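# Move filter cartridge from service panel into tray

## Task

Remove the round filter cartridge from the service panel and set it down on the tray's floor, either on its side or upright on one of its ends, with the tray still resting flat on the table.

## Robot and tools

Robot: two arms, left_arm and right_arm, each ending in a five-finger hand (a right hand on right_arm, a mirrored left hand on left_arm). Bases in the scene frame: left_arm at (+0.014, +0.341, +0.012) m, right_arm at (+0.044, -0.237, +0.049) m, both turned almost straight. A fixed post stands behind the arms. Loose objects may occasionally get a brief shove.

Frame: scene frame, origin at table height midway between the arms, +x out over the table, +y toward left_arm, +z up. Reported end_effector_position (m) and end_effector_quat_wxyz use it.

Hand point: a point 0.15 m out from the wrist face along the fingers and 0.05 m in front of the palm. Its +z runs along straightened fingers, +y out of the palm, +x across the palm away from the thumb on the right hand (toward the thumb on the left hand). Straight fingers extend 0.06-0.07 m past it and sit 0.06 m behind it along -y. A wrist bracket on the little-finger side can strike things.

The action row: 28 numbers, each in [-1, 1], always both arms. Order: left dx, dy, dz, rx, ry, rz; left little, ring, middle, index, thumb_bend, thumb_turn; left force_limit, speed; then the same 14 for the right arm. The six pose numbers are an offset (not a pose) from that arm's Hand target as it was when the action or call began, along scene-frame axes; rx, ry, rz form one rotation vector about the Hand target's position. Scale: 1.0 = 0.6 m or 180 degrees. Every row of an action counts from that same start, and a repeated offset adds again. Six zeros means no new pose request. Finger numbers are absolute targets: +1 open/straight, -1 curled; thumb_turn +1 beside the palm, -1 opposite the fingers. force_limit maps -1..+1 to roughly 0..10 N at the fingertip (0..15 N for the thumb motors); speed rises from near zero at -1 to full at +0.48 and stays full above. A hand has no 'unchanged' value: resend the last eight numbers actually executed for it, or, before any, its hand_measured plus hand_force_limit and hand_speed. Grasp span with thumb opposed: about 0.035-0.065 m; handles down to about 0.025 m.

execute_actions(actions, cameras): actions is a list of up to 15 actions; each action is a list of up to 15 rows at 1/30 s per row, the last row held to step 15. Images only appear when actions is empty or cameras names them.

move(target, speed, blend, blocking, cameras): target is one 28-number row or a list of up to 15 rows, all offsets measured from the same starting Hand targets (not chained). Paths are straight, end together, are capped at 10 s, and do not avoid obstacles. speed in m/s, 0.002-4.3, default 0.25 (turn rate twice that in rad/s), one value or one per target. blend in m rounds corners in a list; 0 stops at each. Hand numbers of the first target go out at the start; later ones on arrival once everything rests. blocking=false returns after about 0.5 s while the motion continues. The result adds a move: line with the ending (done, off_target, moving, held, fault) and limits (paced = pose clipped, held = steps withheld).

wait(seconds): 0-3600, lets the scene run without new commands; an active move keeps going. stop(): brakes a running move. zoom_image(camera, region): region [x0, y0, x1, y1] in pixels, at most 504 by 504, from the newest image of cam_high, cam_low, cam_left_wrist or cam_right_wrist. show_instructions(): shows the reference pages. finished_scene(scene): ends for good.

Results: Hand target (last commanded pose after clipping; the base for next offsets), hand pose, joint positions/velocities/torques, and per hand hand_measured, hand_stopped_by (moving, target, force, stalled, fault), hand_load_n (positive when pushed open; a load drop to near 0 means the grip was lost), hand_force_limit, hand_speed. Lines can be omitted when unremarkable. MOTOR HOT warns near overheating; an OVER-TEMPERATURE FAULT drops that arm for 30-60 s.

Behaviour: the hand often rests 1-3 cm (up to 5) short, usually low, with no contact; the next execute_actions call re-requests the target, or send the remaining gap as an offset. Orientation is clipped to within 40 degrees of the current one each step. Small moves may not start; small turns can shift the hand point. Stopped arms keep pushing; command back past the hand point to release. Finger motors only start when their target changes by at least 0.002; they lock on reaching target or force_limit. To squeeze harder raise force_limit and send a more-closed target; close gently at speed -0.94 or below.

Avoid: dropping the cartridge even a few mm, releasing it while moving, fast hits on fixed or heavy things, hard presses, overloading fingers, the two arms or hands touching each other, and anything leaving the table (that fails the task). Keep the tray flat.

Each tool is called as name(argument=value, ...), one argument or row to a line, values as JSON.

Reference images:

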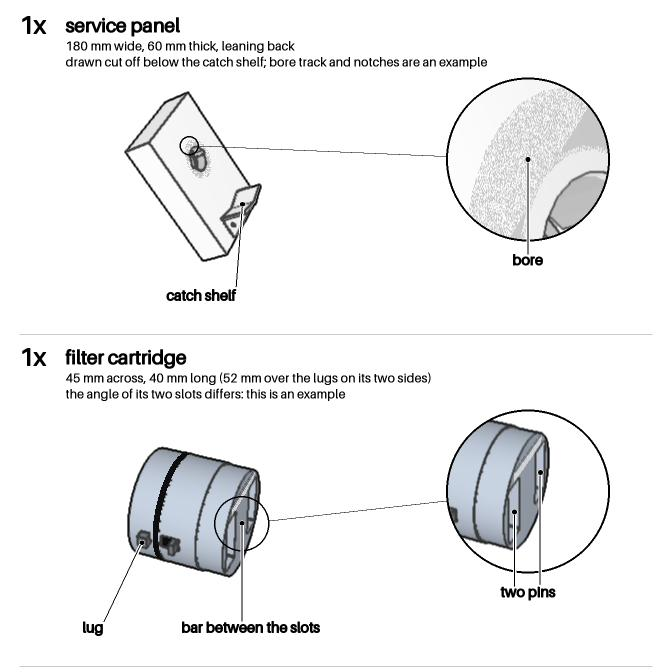

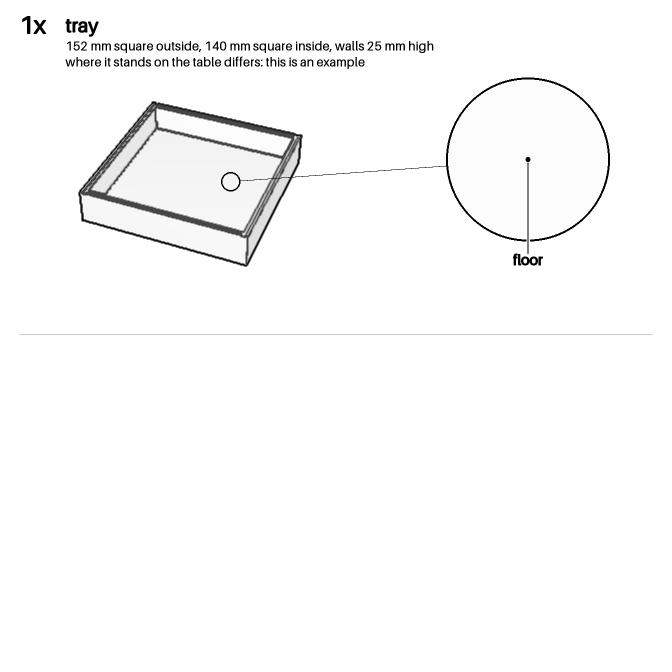

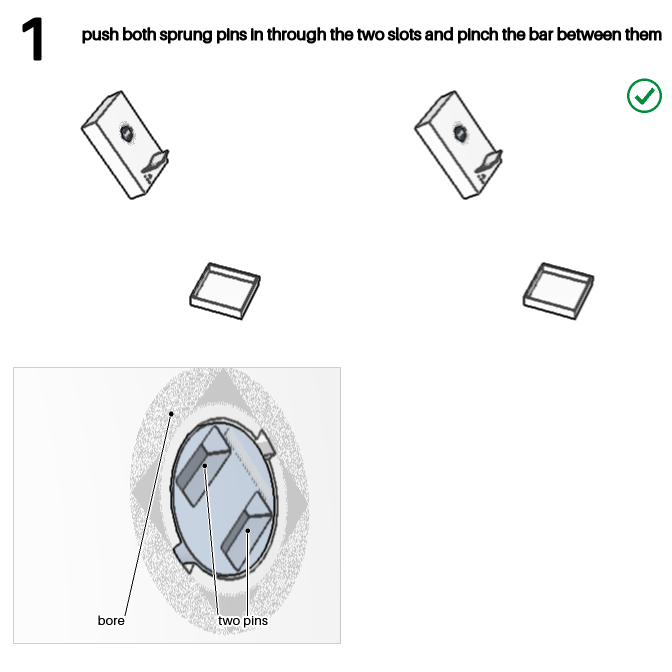

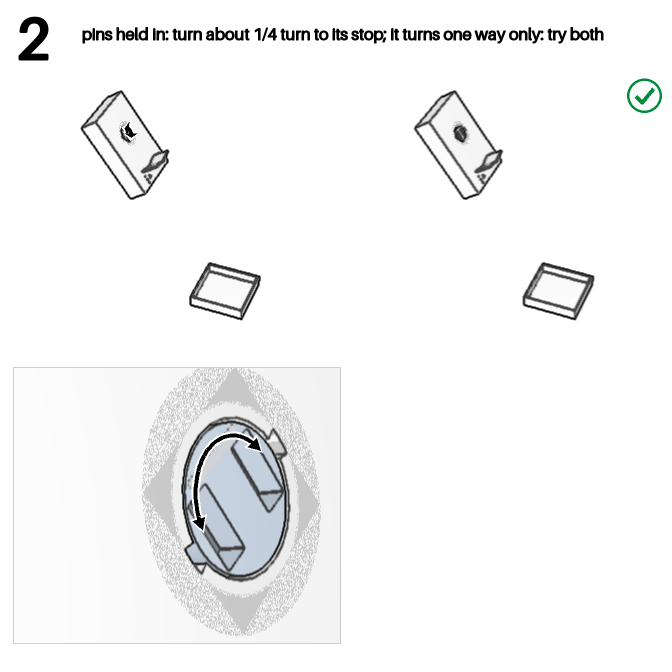

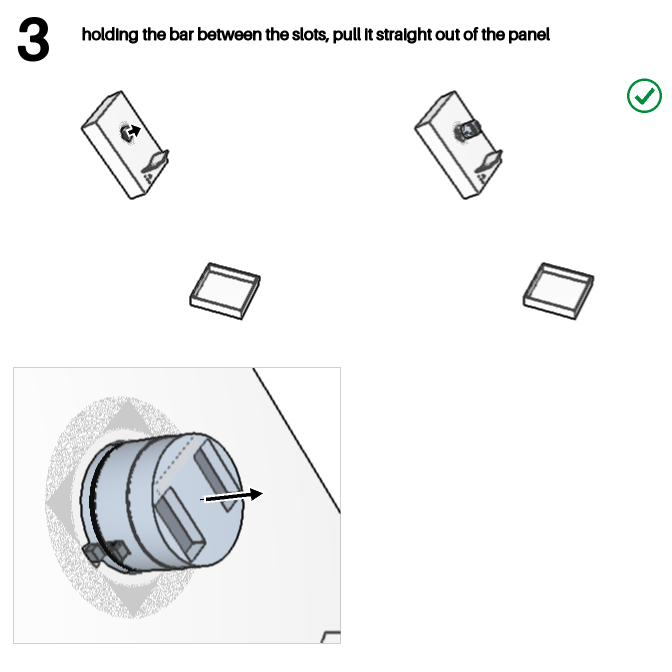

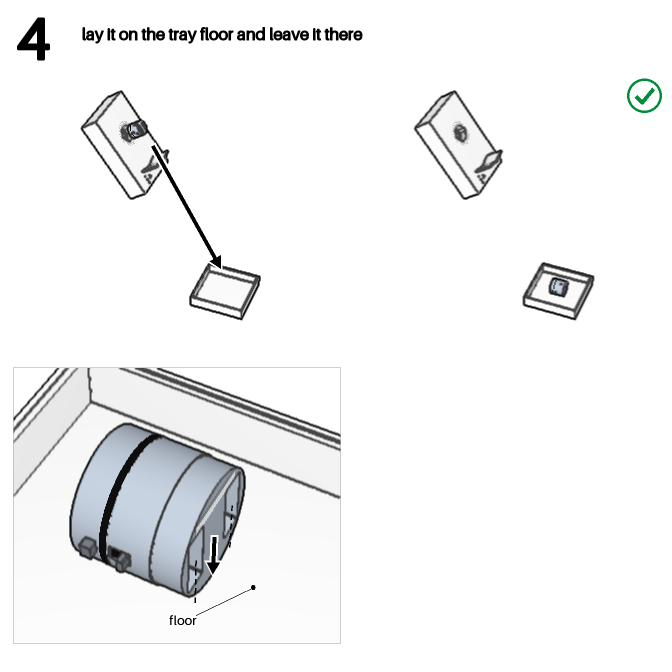

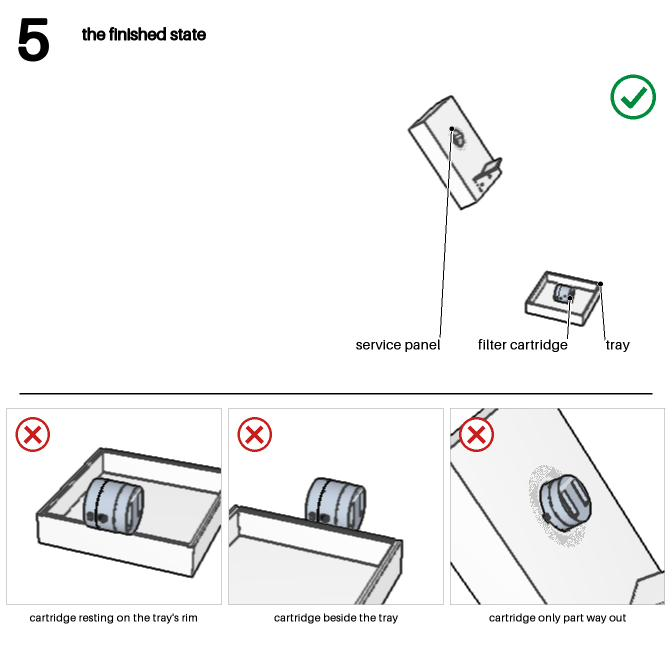

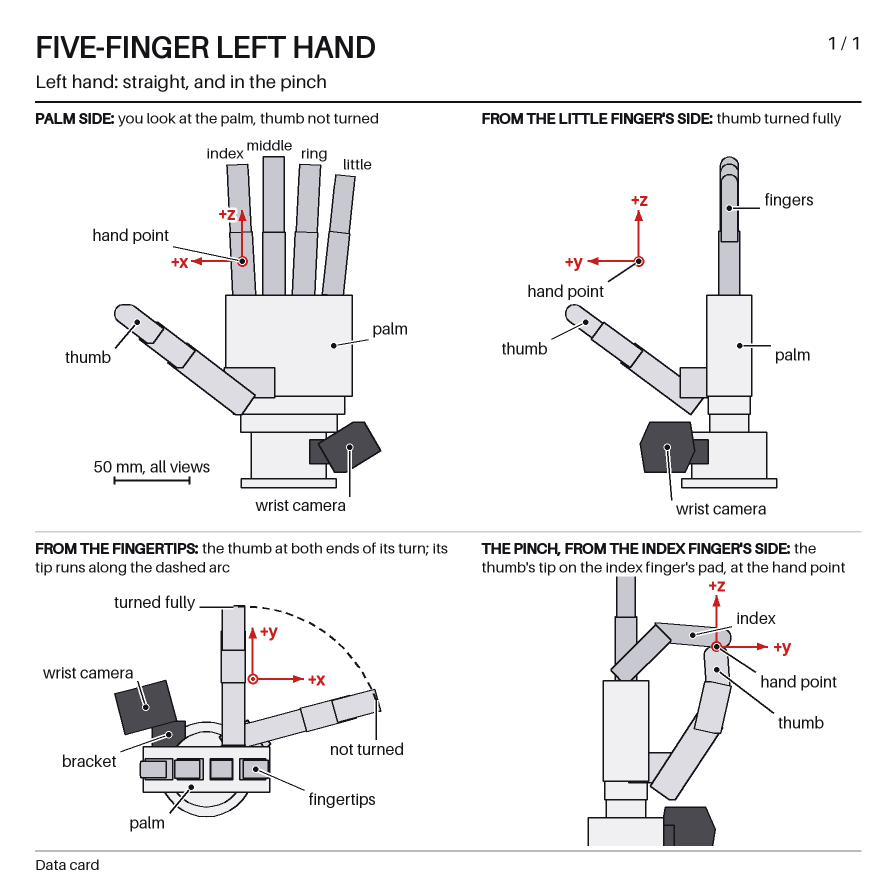

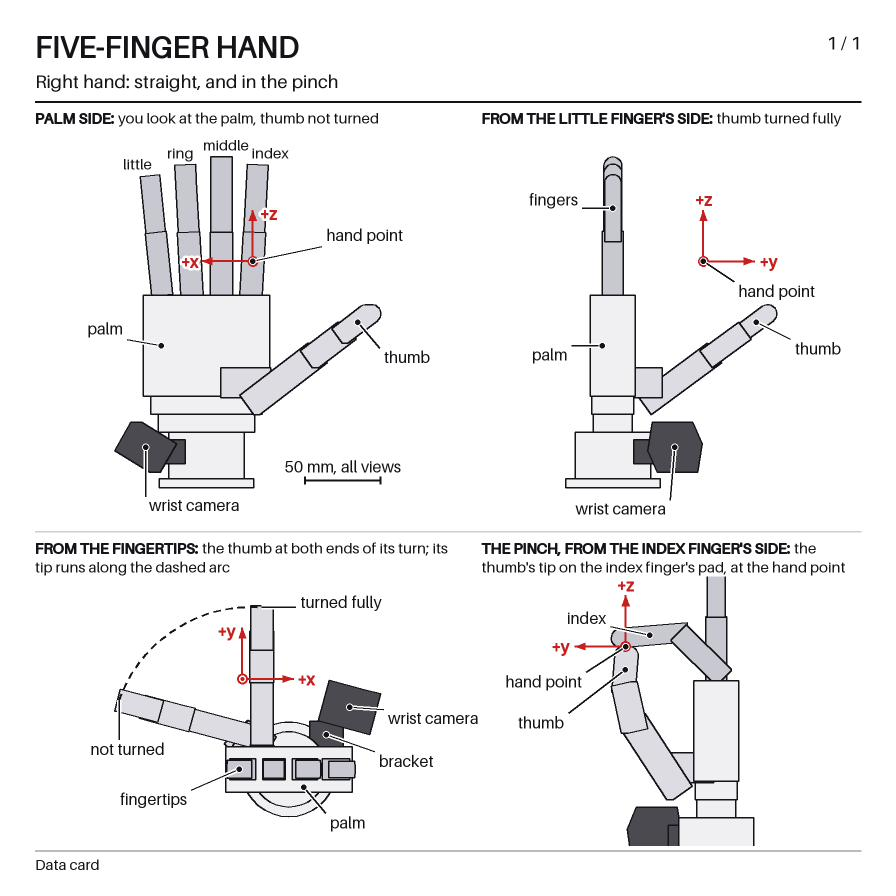

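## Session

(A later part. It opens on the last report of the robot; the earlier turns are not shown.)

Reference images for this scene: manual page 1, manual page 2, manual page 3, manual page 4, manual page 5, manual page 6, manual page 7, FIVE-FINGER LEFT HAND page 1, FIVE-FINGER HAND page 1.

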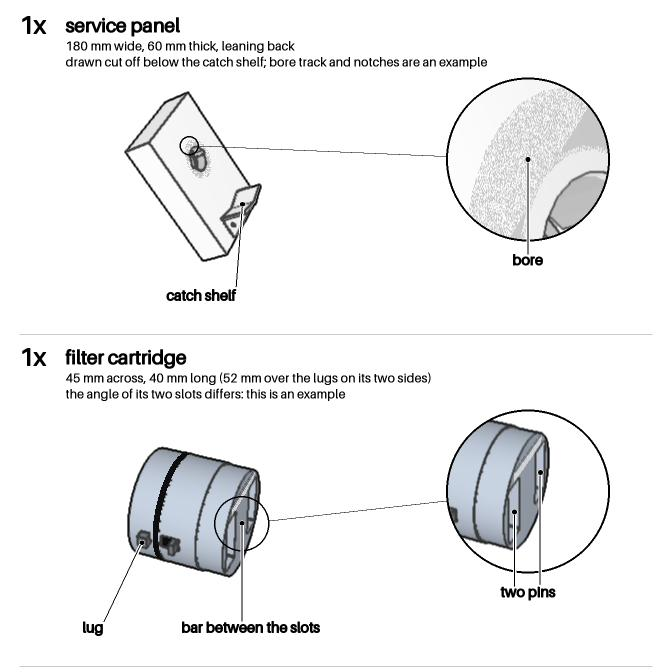

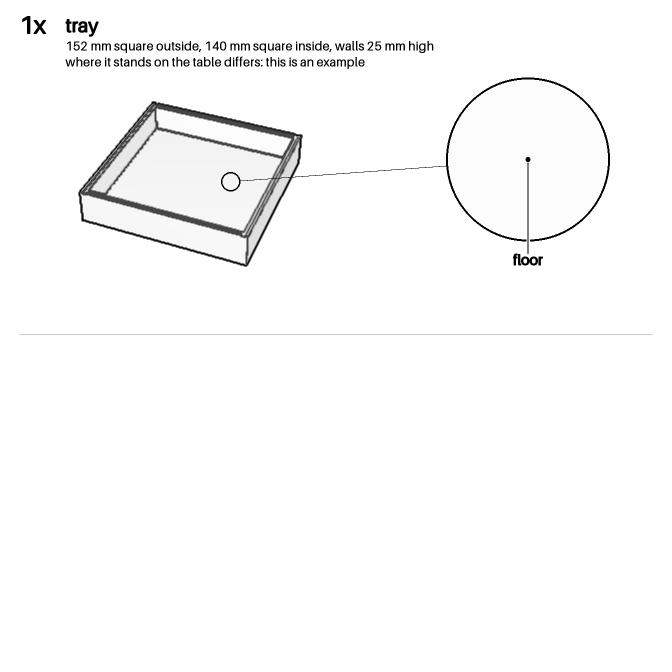

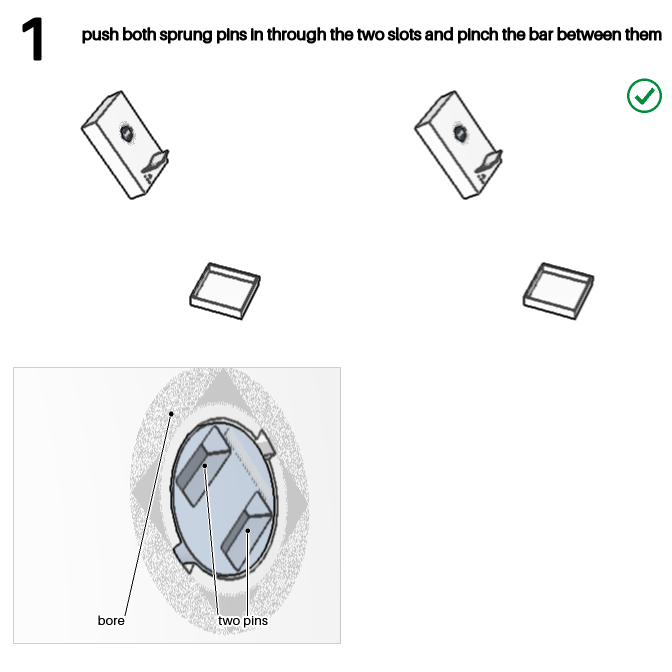

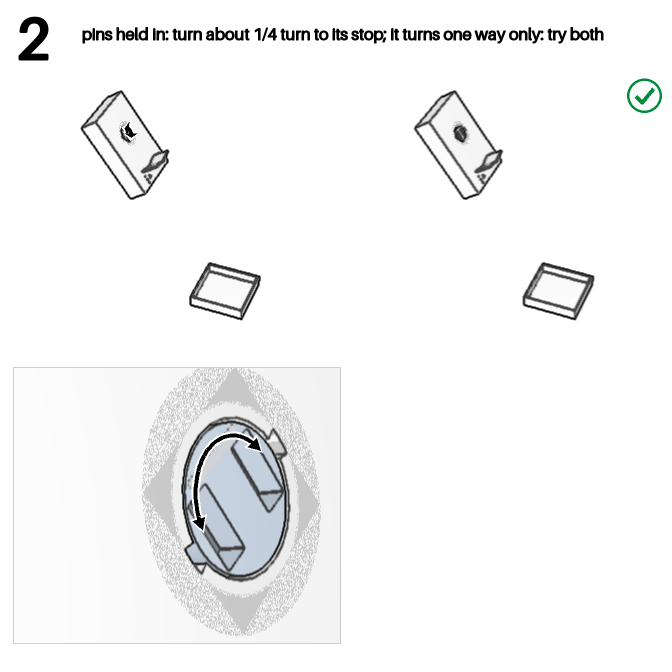

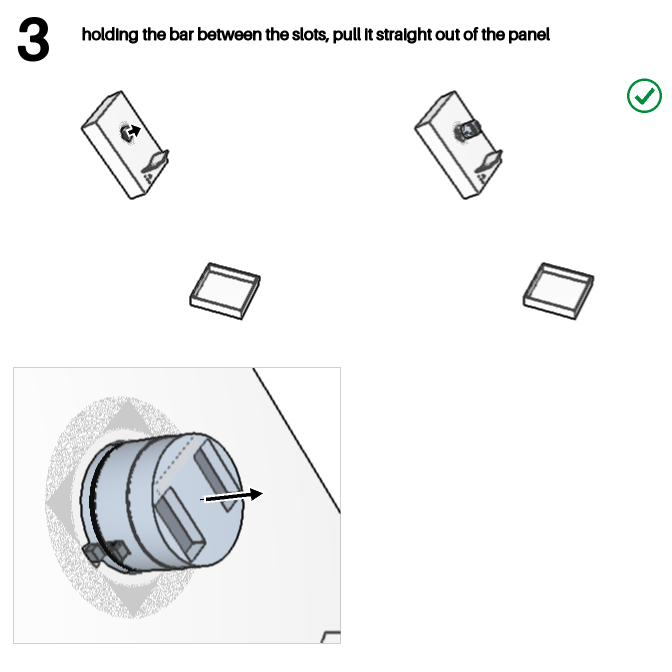

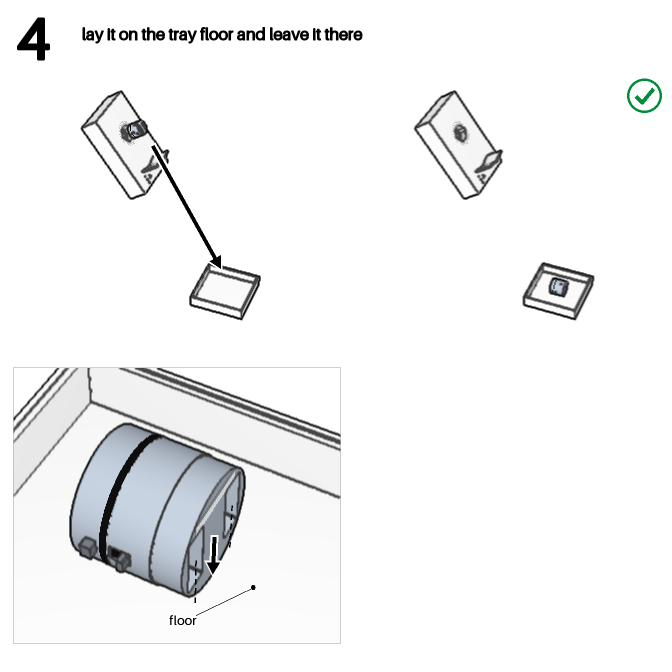

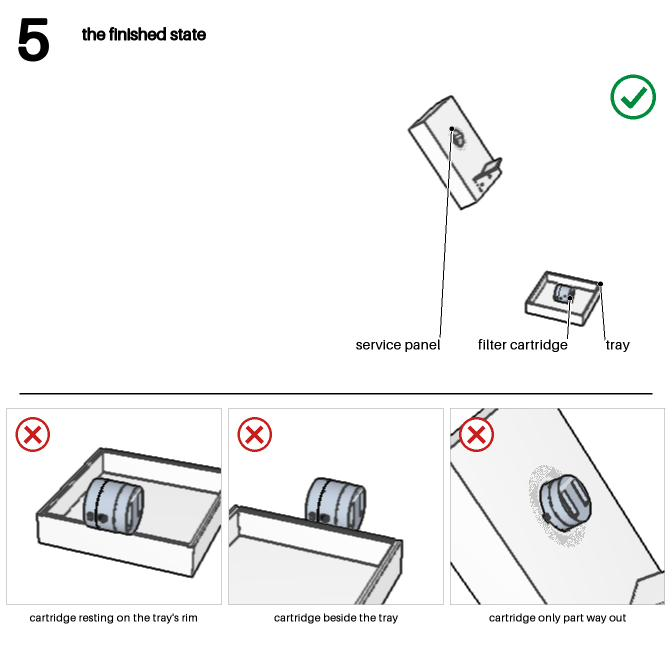

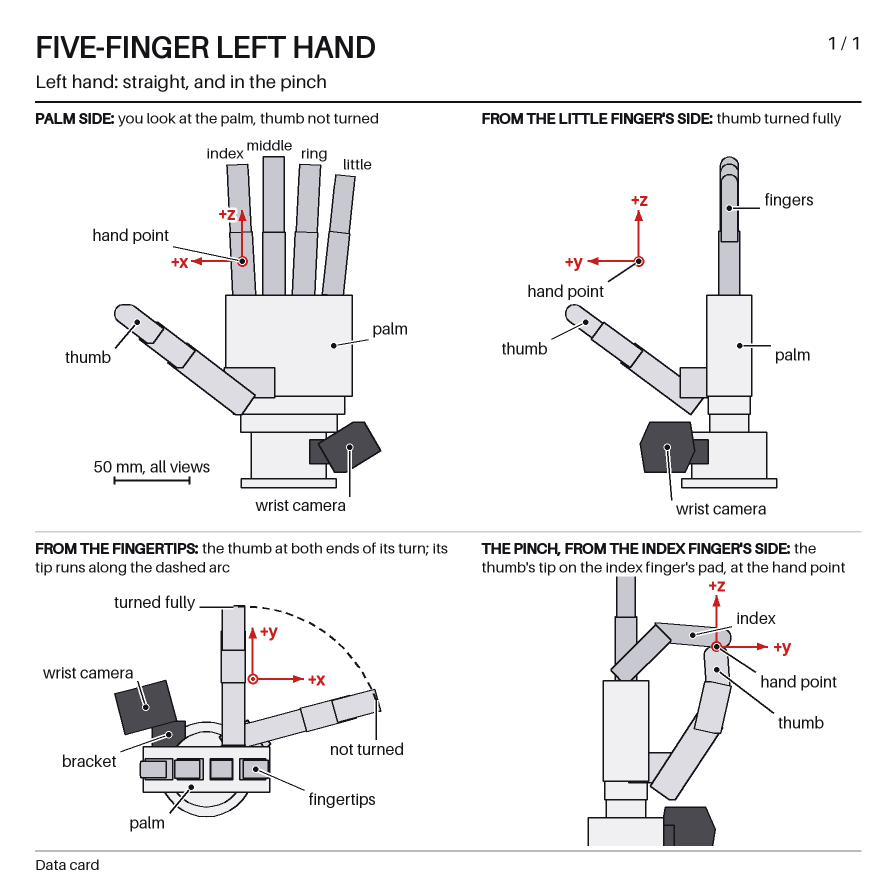

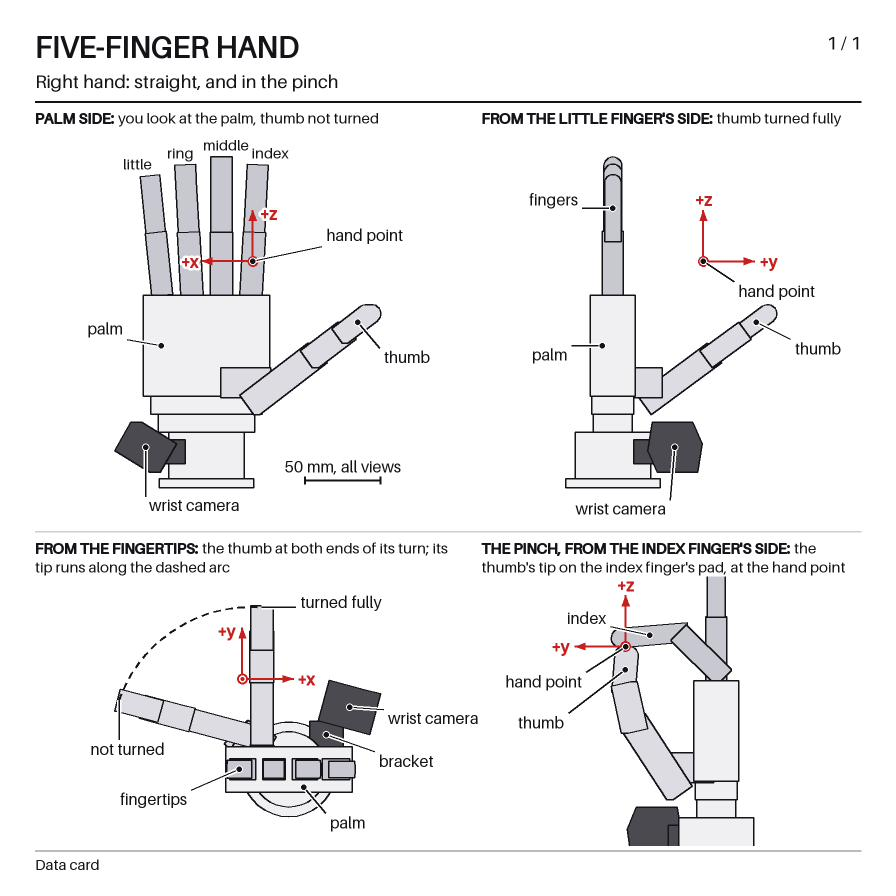

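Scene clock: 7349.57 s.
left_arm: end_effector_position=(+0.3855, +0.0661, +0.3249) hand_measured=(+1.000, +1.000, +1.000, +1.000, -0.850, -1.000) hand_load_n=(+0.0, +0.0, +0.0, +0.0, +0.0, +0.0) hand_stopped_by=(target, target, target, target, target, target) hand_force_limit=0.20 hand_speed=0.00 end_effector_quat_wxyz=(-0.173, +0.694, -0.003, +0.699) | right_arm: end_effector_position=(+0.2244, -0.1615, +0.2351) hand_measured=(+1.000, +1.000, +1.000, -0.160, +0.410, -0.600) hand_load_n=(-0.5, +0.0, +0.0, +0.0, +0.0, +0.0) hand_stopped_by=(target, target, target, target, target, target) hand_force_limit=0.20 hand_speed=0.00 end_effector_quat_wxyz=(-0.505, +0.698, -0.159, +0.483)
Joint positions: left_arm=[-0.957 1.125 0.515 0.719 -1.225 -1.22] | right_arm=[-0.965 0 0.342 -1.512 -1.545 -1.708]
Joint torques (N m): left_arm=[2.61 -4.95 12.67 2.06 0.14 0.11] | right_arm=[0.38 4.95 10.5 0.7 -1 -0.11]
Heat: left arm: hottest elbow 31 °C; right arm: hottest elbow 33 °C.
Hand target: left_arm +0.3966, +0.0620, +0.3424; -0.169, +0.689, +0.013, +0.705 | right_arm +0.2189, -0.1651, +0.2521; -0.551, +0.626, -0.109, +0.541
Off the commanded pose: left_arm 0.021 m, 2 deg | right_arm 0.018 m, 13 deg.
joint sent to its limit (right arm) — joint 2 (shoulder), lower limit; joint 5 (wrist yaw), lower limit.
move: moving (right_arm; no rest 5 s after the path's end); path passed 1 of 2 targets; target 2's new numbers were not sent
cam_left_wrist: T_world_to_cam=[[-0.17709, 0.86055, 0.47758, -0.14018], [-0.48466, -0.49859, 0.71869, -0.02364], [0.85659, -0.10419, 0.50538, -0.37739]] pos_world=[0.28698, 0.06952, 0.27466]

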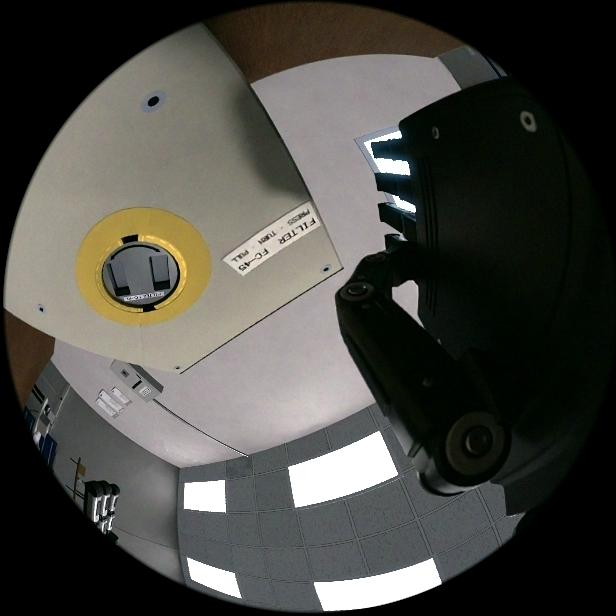

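move(
  target=[0,0,0,0,0,0,1,1,1,1,-0.85,-1,0.2,0.0,0.03,-0.09,0.03,-0.0955,0.1847,-0.1405,1,1,1,-0.16,0.41,-0.60,0.2,0.0],
  speed=0.12,
  cameras=["cam_high"],
)

Scene clock: 7430.73 s.
left_arm: end_effector_position=(+0.3855, +0.0661, +0.3249) hand_measured=(+1.000, +1.000, +1.000, +1.000, -0.850, -1.000) hand_load_n=(+0.0, +0.0, -0.5, +0.0, +0.0, +0.0) hand_stopped_by=(target, target, target, target, target, target) hand_force_limit=0.20 hand_speed=0.00 end_effector_quat_wxyz=(-0.173, +0.694, -0.003, +0.699) | right_arm: end_effector_position=(+0.2321, -0.2217, +0.2446) hand_measured=(+1.000, +1.000, +1.000, -0.160, +0.410, -0.600) hand_load_n=(+0.0, +0.0, +0.0, +0.0, +0.0, +0.0) hand_stopped_by=(target, target, target, target, target, target) hand_force_limit=0.20 hand_speed=0.00 end_effector_quat_wxyz=(-0.259, +0.802, -0.313, +0.439)
Joint positions: left_arm=[-0.957 1.125 0.515 0.719 -1.225 -1.22] | right_arm=[0.148 0.028 0.501 -0.976 -0.021 -0.677]
Joint torques (N m): left_arm=[2.32 -5.07 12.64 2.06 0.13 0.1] | right_arm=[1.79 5.83 11.23 3.12 0.07 0.13]
Heat: left arm: hottest elbow 32 °C; right arm: hottest elbow 33 °C.
Hand target: left_arm +0.3966, +0.0620, +0.3424; -0.169, +0.689, +0.013, +0.705 | right_arm +0.2369, -0.2191, +0.2702; -0.270, +0.788, -0.312, +0.457
Off the commanded pose: left_arm 0.021 m, 2 deg | right_arm 0.026 m, 3 deg.
move: off_target (right_arm)

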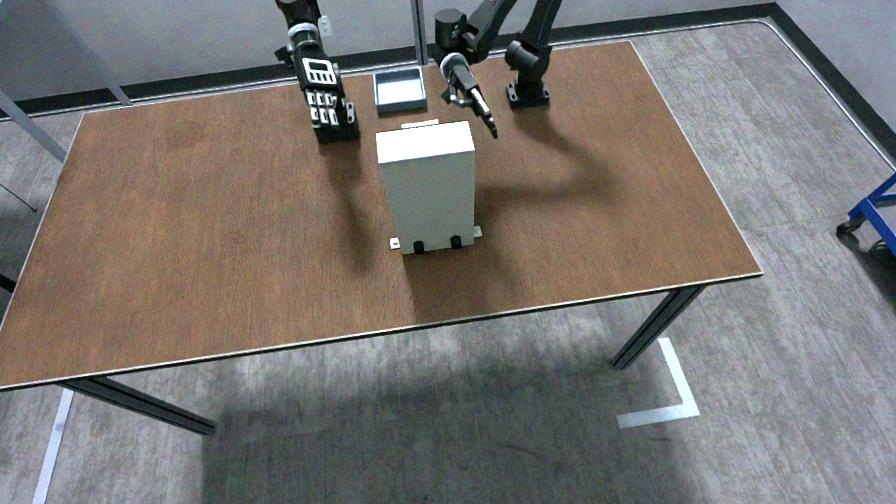

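move(
  target=[
    [-0.228,0.1797,-0.0105,0,0,0,1,1,1,1,-0.85,-1,0.2,0.0,-0.04,0.03,-0.02,0,0,0,1,1,1,1,1,-0.6,0.2,0.3],
    [-0.228,0.1797,-0.0105,0,0,0,1,1,1,1,1,-1,0.2,0.3,-0.04,0.03,-0.02,0,0,0,-1,-1,-1,1,1,-1,0.2,0.3],
  ],
  speed=0.15,
)

move(
  target=[0,0,0,0.399,0.2309,-0.1876,1,1,1,1,1,-1,0.2,0.3,0,0,0,0,0,0,-1,-1,-1,1,1,-1,0.2,0.3],
  speed=0.2,
)

Scene clock: 7441.10 s.
left_arm: end_effector_position=(+0.2632, +0.1746, +0.3428) hand_measured=(+1.000, +1.000, +1.000, +1.000, +1.000, -1.000) hand_load_n=(+0.0, +0.0, +0.0, +0.0, +0.0, +0.0) hand_stopped_by=(target, target, target, target, target, target) hand_force_limit=0.20 hand_speed=0.30 end_effector_quat_wxyz=(-0.162, +0.694, +0.018, +0.702) | right_arm: end_effector_position=(+0.2153, -0.2011, +0.2429) hand_measured=(-1.000, -1.000, -1.000, +1.000, +1.000, -1.000) hand_load_n=(+0.0, +0.0, +0.0, +0.0, +0.0, +0.0) hand_stopped_by=(target, target, target, target, target, target) hand_force_limit=0.20 hand_speed=0.30 end_effector_quat_wxyz=(-0.257, +0.796, -0.307, +0.454)
Joint positions: left_arm=[-1.241 0.589 0.217 1.055 -1.512 -0.688] | right_arm=[0.84 0.004 0.501 -1.08 0.596 -0.333]
Joint torques (N m): left_arm=[0.09 0.85 8.47 1.25 0.69 0.09] | right_arm=[1.73 5.19 10.22 1.62 0.35 0.13]
Heat: left arm: hottest elbow 32 °C; right arm: hottest elbow 35 °C.
Hand target: left_arm +0.2598, +0.1699, +0.3362; -0.169, +0.689, +0.013, +0.705 | right_arm +0.2129, -0.2011, +0.2582; -0.270, +0.788, -0.312, +0.457
Off the commanded pose: left_arm 0.009 m, 1 deg | right_arm 0.015 m, 2 deg.
move: off_target (right_arm); target 2's new numbers were sent with right_arm's hand 0.015 m and 2 deg from that target

Scene clock: 7445.80 s.
left_arm: end_effector_position=(+0.2547, +0.1692, +0.3156) hand_measured=(+1.000, +1.000, +1.000, +1.000, +1.000, -1.000) hand_load_n=(+0.0, +0.0, +0.0, +0.0, +0.0, +0.0) hand_stopped_by=(target, target, target, target, target, target) hand_force_limit=0.20 hand_speed=0.30 end_effector_quat_wxyz=(-0.325, +0.624, -0.635, +0.320) | right_arm: end_effector_position=(+0.2153, -0.2011, +0.2429) hand_measured=(-1.000, -1.000, -1.000, +1.000, +1.000, -1.000) hand_load_n=(+0.0, +0.0, +0.0, +0.0, +0.0, +0.0) hand_stopped_by=(target, target, target, target, target, target) hand_force_limit=0.20 hand_speed=0.30 end_effector_quat_wxyz=(-0.257, +0.796, -0.307, +0.454)
Joint positions: left_arm=[-0.837 0.671 0.942 -1.111 -0.667 -0.588] | right_arm=[0.84 0.004 0.501 -1.08 0.596 -0.333]
Joint torques (N m): left_arm=[2.43 -1.08 14.79 0.76 -0.44 0.14] | right_arm=[1.79 5.01 10.32 1.57 0.36 0.13]
Heat: left arm: hottest elbow 32 °C; right arm: hottest elbow 35 °C.
Hand target: left_arm +0.2597, +0.1698, +0.3361; -0.326, +0.627, -0.627, +0.327 | right_arm +0.2129, -0.2011, +0.2582; -0.270, +0.788, -0.312, +0.457
Off the commanded pose: left_arm 0.021 m, 1 deg | right_arm 0.015 m, 2 deg.
move: off_target (left_arm)

move(
  target=[0.067,-0.066,0.04,0.6149,0.0465,-0.4528,1,-1,-1,-1,1,-1,0.2,0.3,0,0,0,0,0,0,-1,-1,-1,1,1,-1,0.2,0.3],
  speed=0.25,
)

Scene clock: 7453.97 s.
left_arm: end_effector_position=(+0.3017, +0.1368, +0.3617) hand_measured=(+1.000, -1.000, -1.000, -1.000, +1.000, -1.000) hand_load_n=(+0.0, +0.0, +0.5, +0.0, +0.0, +0.0) hand_stopped_by=(target, target, target, target, target, target) hand_force_limit=0.20 hand_speed=0.30 end_effector_quat_wxyz=(+0.376, +0.332, +0.841, +0.203) | right_arm: end_effector_position=(+0.2153, -0.2011, +0.2429) hand_measured=(-1.000, -1.000, -1.000, +1.000, +1.000, -1.000) hand_load_n=(+0.0, +0.0, +0.0, +0.0, +0.0, +0.0) hand_stopped_by=(target, target, target, target, target, target) hand_force_limit=0.20 hand_speed=0.30 end_effector_quat_wxyz=(-0.257, +0.796, -0.307, +0.454)
Joint positions: left_arm=[-1.111 1.089 1.153 -1.278 -0.827 1.34] | right_arm=[0.84 0.004 0.501 -1.08 0.596 -0.333]
Joint torques (N m): left_arm=[0.15 -5.89 10.71 0.39 -0.94 0.12] | right_arm=[1.85 4.72 10.28 1.57 0.37 0.12]
Heat: left arm: hottest elbow 33 °C; right arm: hottest elbow 35 °C.
Hand target: left_arm +0.3000, +0.1303, +0.3601; +0.371, +0.345, +0.836, +0.208 | right_arm +0.2129, -0.2011, +0.2582; -0.270, +0.788, -0.312, +0.457
Off the commanded pose: left_arm 0.007 m, 2 deg | right_arm 0.015 m, 2 deg.
move: done

move(
  target=[
    [0.0242,-0.0588,-0.062,0,0,0,1,-1,-1,-1,1,-1,0.2,0.3,0,0,0,0,0,0,-1,-1,-1,1,1,-1,0.2,0.3],
    [0.0782,-0.0556,-0.1307,0,0,0,1,-1,-1,-1,1,-1,0.2,0.3,0,0,0,0,0,0,-1,-1,-1,1,1,-1,0.2,0.3],
  ],
  speed=[0.12,0.04],
  cameras=["cam_left_wrist"],
)

Scene clock: 7460.47 s.
left_arm: end_effector_position=(+0.3354, +0.0939, +0.2993) hand_measured=(+1.000, -1.000, -1.000, -1.000, +1.000, -1.000) hand_load_n=(-3.0, +0.0, +0.0, +0.5, -0.5, +0.0) hand_stopped_by=(target, target, target, target, target, target) hand_force_limit=0.20 hand_speed=0.30 end_effector_quat_wxyz=(+0.382, +0.346, +0.834, +0.197) | right_arm: end_effector_position=(+0.2153, -0.2011, +0.2429) hand_measured=(-1.000, -1.000, -1.000, +1.000, +1.000, -1.000) hand_load_n=(+0.0, +0.0, +0.0, +0.0, +0.0, +0.0) hand_stopped_by=(target, target, target, target, target, target) hand_force_limit=0.20 hand_speed=0.30 end_effector_quat_wxyz=(-0.257, +0.796, -0.307, +0.454)
Joint positions: left_arm=[-1.077 1.208 1.072 -1.005 -0.806 1.434] | right_arm=[0.84 0.004 0.501 -1.08 0.596 -0.333]
Joint torques (N m): left_arm=[3.6 -6.59 8.62 2.26 -0.55 0.19] | right_arm=[1.79 4.89 10.29 1.59 0.37 0.13]
Heat: left arm: hottest elbow 33 °C; right arm: hottest elbow 36 °C.
Hand target: left_arm +0.3470, +0.0969, +0.2816; +0.371, +0.345, +0.836, +0.208 | right_arm +0.2129, -0.2011, +0.2582; -0.270, +0.788, -0.312, +0.457
Off the commanded pose: left_arm 0.021 m, 2 deg | right_arm 0.015 m, 2 deg.
move: off_target (left_arm)
cam_left_wrist: T_world_to_cam=[[-0.48991, -0.47907, -0.72834, 0.43088], [-0.73774, 0.67295, 0.0536, 0.15831], [0.46446, 0.56358, -0.68312, 0.10588]] pos_world=[0.27871, 0.04021, 0.37767]

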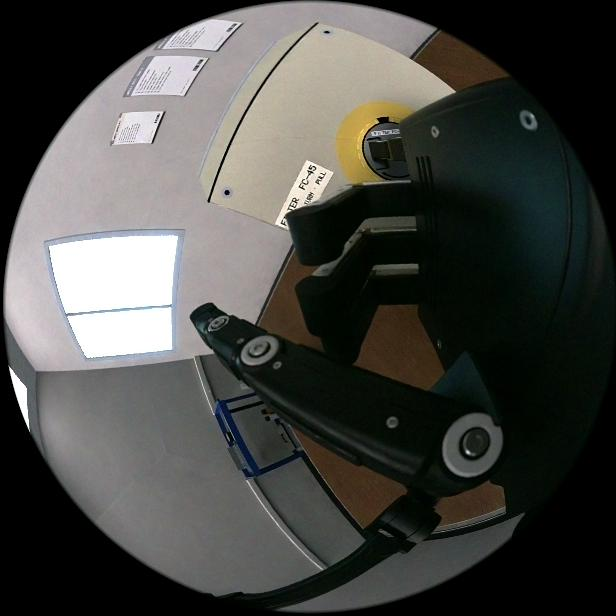

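zoom_image(
  camera="cam_left_wrist",
  region=[340, 110, 410, 180],
)

Scaled by 7.200 from the camera's image (finer frame: 880x880).

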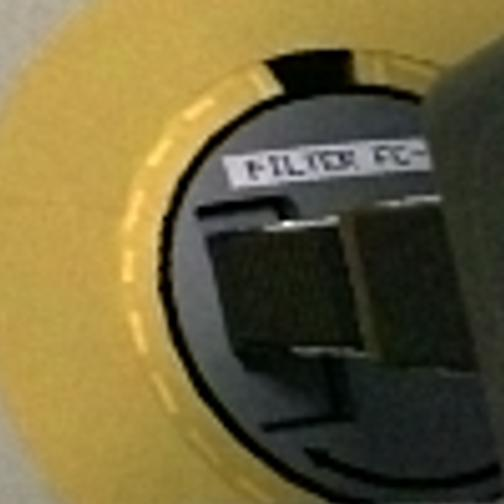

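move(
  target=[0.0248,0.0015,-0.0191,0.0057,0.003,0.0083,1,-1,-1,-1,1,-1,0.2,0.3,0,0,0,0,0,0,-1,-1,-1,1,1,-1,0.2,0.3],
  speed=0.03,
)

Scene clock: 7474.43 s.
left_arm: end_effector_position=(+0.3369, +0.0940, +0.2993) hand_measured=(+1.000, -1.000, -1.000, -1.000, +1.000, -1.000) hand_load_n=(-3.0, +0.0, +0.5, +0.0, +0.0, +0.0) hand_stopped_by=(target, target, target, target, target, target) hand_force_limit=0.20 hand_speed=0.30 end_effector_quat_wxyz=(+0.382, +0.347, +0.833, +0.197) | right_arm: end_effector_position=(+0.2153, -0.2011, +0.2429) hand_measured=(-1.000, -1.000, -1.000, +1.000, +1.000, -1.000) hand_load_n=(+0.0, +0.0, +0.0, -0.5, +0.0, +0.0) hand_stopped_by=(target, target, target, target, target, target) hand_force_limit=0.20 hand_speed=0.30 end_effector_quat_wxyz=(-0.257, +0.796, -0.307, +0.454)
Joint positions: left_arm=[-1.074 1.208 1.071 -1 -0.803 1.442] | right_arm=[0.84 0.004 0.501 -1.08 0.596 -0.333]
Joint torques (N m): left_arm=[5.77 -4.01 8.87 2.88 -0.53 0.24] | right_arm=[2.02 5.01 10.32 1.57 0.36 0.13]
Heat: left arm: hottest elbow 31 °C; right arm: hottest elbow 36 °C.
Hand target: left_arm +0.3618, +0.0978, +0.2701; +0.361, +0.339, +0.841, +0.219 | right_arm +0.2129, -0.2011, +0.2582; -0.270, +0.788, -0.312, +0.457
Off the commanded pose: left_arm 0.039 m, 4 deg | right_arm 0.015 m, 2 deg.
move: off_target (left_arm)

move(
  target=[
    [0.0077,-0.0148,0.011,0,0,0,1,-1,-1,-1,1,-1,0.2,0.3,0,0,0,0,0,0,-1,-1,-1,1,1,-1,0.2,0.3],
    [-0.0154,0.0296,-0.022,0,0,0,1,-1,-1,-1,1,-1,0.2,0.3,0,0,0,0,0,0,-1,-1,-1,1,1,-1,0.2,0.3],
    [0.0154,-0.0296,0.022,0,0,0,1,-1,-1,-1,1,-1,0.2,0.3,0,0,0,0,0,0,-1,-1,-1,1,1,-1,0.2,0.3],
    [-0.0154,0.0296,-0.022,0,0,0,1,-1,-1,-1,1,-1,0.2,0.3,0,0,0,0,0,0,-1,-1,-1,1,1,-1,0.2,0.3],
    [0,0,0,0,0,0,1,-1,-1,-1,1,-1,0.2,0.3,0,0,0,0,0,0,-1,-1,-1,1,1,-1,0.2,0.3],
  ],
  speed=0.08,
  cameras=["cam_left_wrist"],
)

zoom_image(
  camera="cam_left_wrist",
  region=[340, 110, 410, 180],
)

Scene clock: 7483.13 s.
left_arm: end_effector_position=(+0.3372, +0.0947, +0.2953) hand_measured=(+1.000, -1.000, -1.000, -1.000, +1.000, -1.000) hand_load_n=(-3.5, +0.0, +0.0, +0.0, -0.5, +0.0) hand_stopped_by=(target, target, target, target, target, target) hand_force_limit=0.20 hand_speed=0.30 end_effector_quat_wxyz=(+0.394, +0.343, +0.832, +0.188) | right_arm: end_effector_position=(+0.2153, -0.2011, +0.2429) hand_measured=(-1.000, -1.000, -1.000, +1.000, +1.000, -1.000) hand_load_n=(+0.0, +0.0, +0.0, +0.0, +0.0, +0.0) hand_stopped_by=(target, target, target, target, target, target) hand_force_limit=0.20 hand_speed=0.30 end_effector_quat_wxyz=(-0.257, +0.796, -0.307, +0.454)
Joint positions: left_arm=[-1.073 1.191 1.041 -0.949 -0.804 1.453] | right_arm=[0.84 0.004 0.501 -1.08 0.596 -0.333]
Joint torques (N m): left_arm=[5.6 -2.55 11.45 0.98 -0.43 0.16] | right_arm=[1.85 4.95 10.3 1.58 0.37 0.14]
Heat: left arm: hottest elbow 31 °C; right arm: hottest elbow 36 °C.
Hand target: left_arm +0.3618, +0.0978, +0.2702; +0.361, +0.339, +0.841, +0.219 | right_arm +0.2129, -0.2011, +0.2582; -0.270, +0.788, -0.312, +0.457
Off the commanded pose: left_arm 0.035 m, 5 deg | right_arm 0.015 m, 2 deg.
move: off_target (left_arm)
cam_left_wrist: T_world_to_cam=[[-0.48158, -0.49319, -0.72446, 0.42653], [-0.73316, 0.67961, 0.0247, 0.16562], [0.48017, 0.54304, -0.68887, 0.10019]] pos_world=[0.27873, 0.0434, 0.37393]

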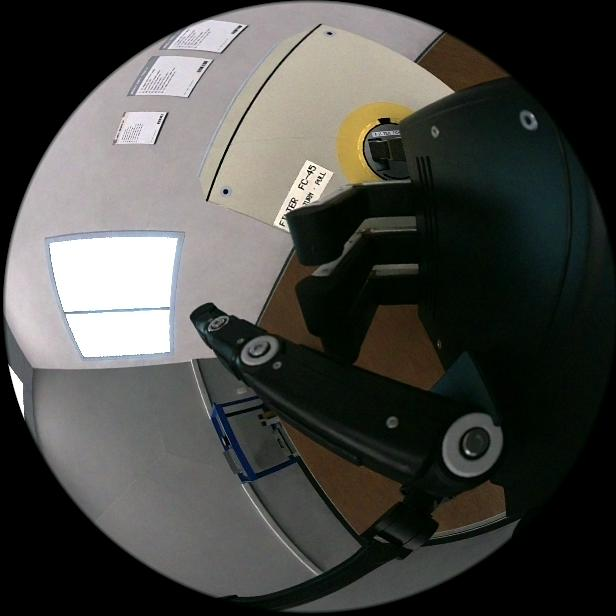

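Scaled by 7.200 from the camera's image (finer frame: 880x880).

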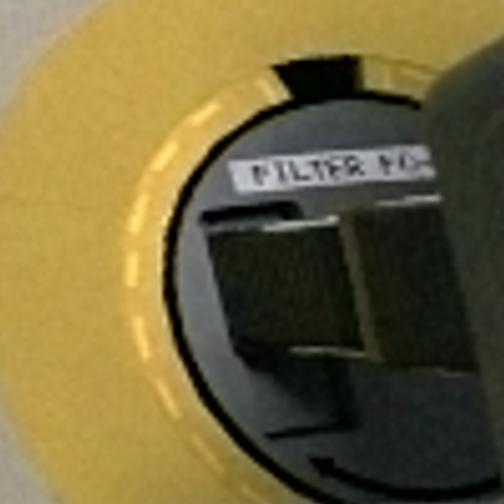

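zoom_image(
  camera="cam_left_wrist",
  region=[362, 122, 396, 156],
)

Scaled by 14.824 from the camera's image (finer frame: 880x880).

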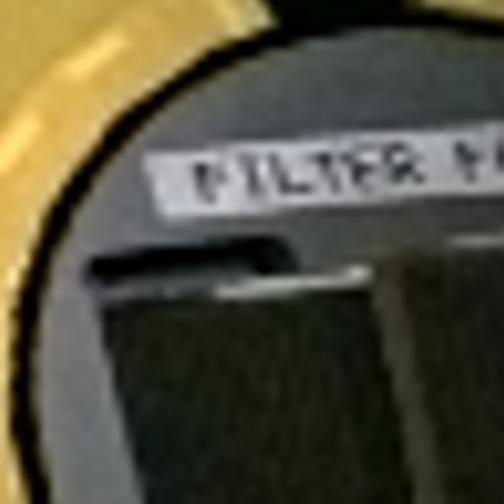

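move(
  target=[
    [0.0248,0.0015,-0.0191,0.0057,0.003,0.0083,1,-1,-1,-1,1,-1,0.2,0.3,0,0,0,0,0,0,-1,-1,-1,1,1,-1,0.2,0.3],
    [0.0377,-0.0231,-0.0007,0.0057,0.003,0.0083,1,-1,-1,-1,1,-1,0.2,0.3,0,0,0,0,0,0,-1,-1,-1,1,1,-1,0.2,0.3],
  ],
  speed=0.06,
)

move(
  target=[-0.0258,0.0492,-0.0368,0,0,0,1,-1,-1,-1,1,-1,0.2,0.3,0,0,0,0,0,0,-1,-1,-1,1,1,-1,0.2,0.3],
  speed=0.06,
)

Scene clock: 7504.87 s.
left_arm: end_effector_position=(+0.3388, +0.0919, +0.2976) hand_measured=(+1.000, -1.000, -1.000, -1.000, +1.000, -1.000) hand_load_n=(-4.5, +0.0, +0.0, +0.0, +0.0, +0.0) hand_stopped_by=(target, target, target, target, target, target) hand_force_limit=0.20 hand_speed=0.30 end_effector_quat_wxyz=(+0.377, +0.352, +0.832, +0.203) | right_arm: end_effector_position=(+0.2153, -0.2011, +0.2429) hand_measured=(-1.000, -1.000, -1.000, +1.000, +1.000, -1.000) hand_load_n=(+0.0, +0.5, +0.0, -0.5, +0.0, +0.0) hand_stopped_by=(target, target, target, target, target, target) hand_force_limit=0.20 hand_speed=0.30 end_effector_quat_wxyz=(-0.257, +0.796, -0.307, +0.454)
Joint positions: left_arm=[-1.072 1.223 1.079 -1.007 -0.804 1.449] | right_arm=[0.84 0.004 0.501 -1.08 0.596 -0.333]
Joint torques (N m): left_arm=[7.82 -0.15 13.6 2.76 -0.49 0.21] | right_arm=[1.85 4.95 10.28 1.58 0.36 0.12]
Heat: left arm: hottest elbow 32 °C; right arm: hottest elbow 36 °C.
Hand target: left_arm +0.3844, +0.0840, +0.2698; +0.352, +0.332, +0.845, +0.229 | right_arm +0.2129, -0.2011, +0.2582; -0.270, +0.788, -0.312, +0.457
Off the commanded pose: left_arm 0.054 m, 5 deg | right_arm 0.015 m, 2 deg.
move: off_target (left_arm)

Scene clock: 7506.07 s.
left_arm: end_effector_position=(+0.3380, +0.0945, +0.2938) hand_measured=(+1.000, -1.000, -1.000, -1.000, +1.000, -1.000) hand_load_n=(-3.5, +0.0, +0.0, +0.0, +0.5, +0.5) hand_stopped_by=(target, target, target, target, target, target) hand_force_limit=0.20 hand_speed=0.30 end_effector_quat_wxyz=(+0.392, +0.344, +0.832, +0.190) | right_arm: end_effector_position=(+0.2153, -0.2011, +0.2429) hand_measured=(-1.000, -1.000, -1.000, +1.000, +1.000, -1.000) hand_load_n=(+0.0, +0.0, +0.0, +0.0, +0.0, +0.0) hand_stopped_by=(target, target, target, target, target, target) hand_force_limit=0.20 hand_speed=0.30 end_effector_quat_wxyz=(-0.257, +0.796, -0.307, +0.454)
Joint positions: left_arm=[-1.071 1.197 1.043 -0.952 -0.803 1.453] | right_arm=[0.84 0.004 0.501 -1.08 0.596 -0.333]
Joint torques (N m): left_arm=[7.82 -2.9 6.74 2.41 -0.4 0.2] | right_arm=[1.79 4.95 10.28 1.58 0.35 0.15]
Heat: left arm: hottest elbow 32 °C; right arm: hottest elbow 36 °C.
Hand target: left_arm +0.3689, +0.1135, +0.2477; +0.352, +0.332, +0.845, +0.229 | right_arm +0.2129, -0.2011, +0.2582; -0.270, +0.788, -0.312, +0.457
Off the commanded pose: left_arm 0.059 m, 7 deg | right_arm 0.015 m, 2 deg.
move: off_target (left_arm)

wait(
  seconds=0.5,
  cameras=["cam_left_wrist"],
)

zoom_image(
  camera="cam_left_wrist",
  region=[362, 122, 396, 156],
)

zoom_image(
  camera="cam_left_wrist",
  region=[340, 110, 410, 180],
)

Scene clock: 7517.80 s.
left_arm: end_effector_position=(+0.3380, +0.0945, +0.2938) hand_measured=(+1.000, -1.000, -1.000, -1.000, +1.000, -1.000) hand_load_n=(-3.5, +0.0, +0.0, +0.0, +0.0, +0.0) hand_stopped_by=(target, target, target, target, target, target) hand_force_limit=0.20 hand_speed=0.30 end_effector_quat_wxyz=(+0.392, +0.344, +0.832, +0.190) | right_arm: end_effector_position=(+0.2153, -0.2011, +0.2429) hand_measured=(-1.000, -1.000, -1.000, +1.000, +1.000, -1.000) hand_load_n=(+0.0, +0.0, +0.0, +0.0, +0.0, +0.5) hand_stopped_by=(target, target, target, target, target, target) hand_force_limit=0.20 hand_speed=0.30 end_effector_quat_wxyz=(-0.257, +0.796, -0.307, +0.454)
Joint positions: left_arm=[-1.071 1.197 1.043 -0.952 -0.803 1.453] | right_arm=[0.84 0.004 0.501 -1.08 0.596 -0.333]
Joint torques (N m): left_arm=[7.94 -3.08 6.76 2.43 -0.41 0.19] | right_arm=[2.02 4.72 10.29 1.57 0.36 0.14]
Heat: left arm: hottest elbow 30 °C; right arm: hottest elbow 36 °C.
Hand target: left_arm +0.3689, +0.1135, +0.2477; +0.352, +0.332, +0.845, +0.229 | right_arm +0.2129, -0.2011, +0.2582; -0.270, +0.788, -0.312, +0.457
Off the commanded pose: left_arm 0.059 m, 7 deg | right_arm 0.015 m, 2 deg.
wait: 0.50 s; at rest from the start
cam_left_wrist: T_world_to_cam=[[-0.48364, -0.49001, -0.72525, 0.42642], [-0.73402, 0.67841, 0.03113, 0.16491], [0.47676, 0.5474, -0.68779, 0.09932]] pos_world=[0.27992, 0.04271, 0.37244]

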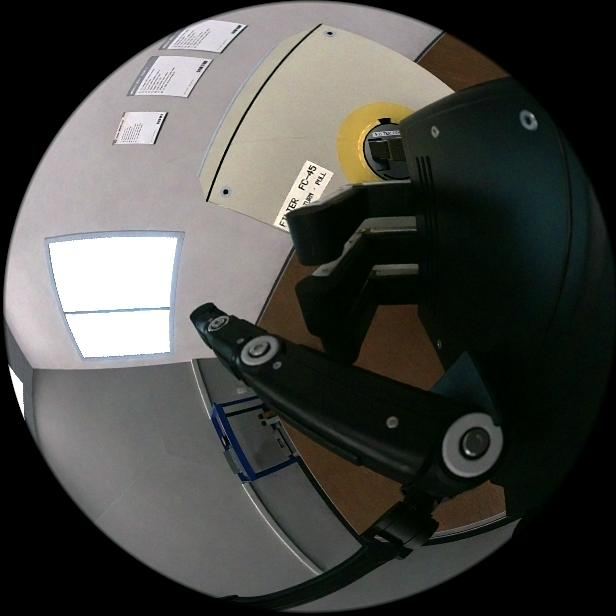

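Scaled by 14.824 from the camera's image (finer frame: 880x880).

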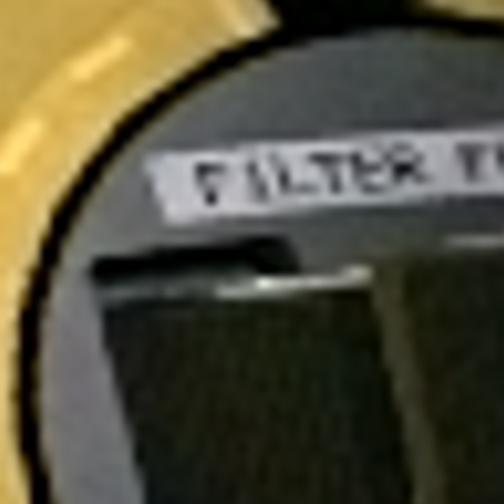

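Scaled by 7.200 from the camera's image (finer frame: 880x880).

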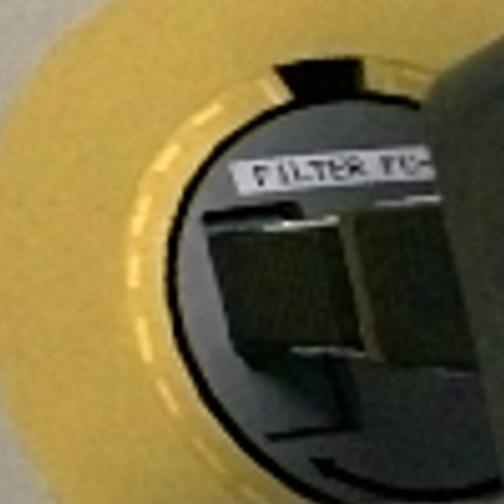

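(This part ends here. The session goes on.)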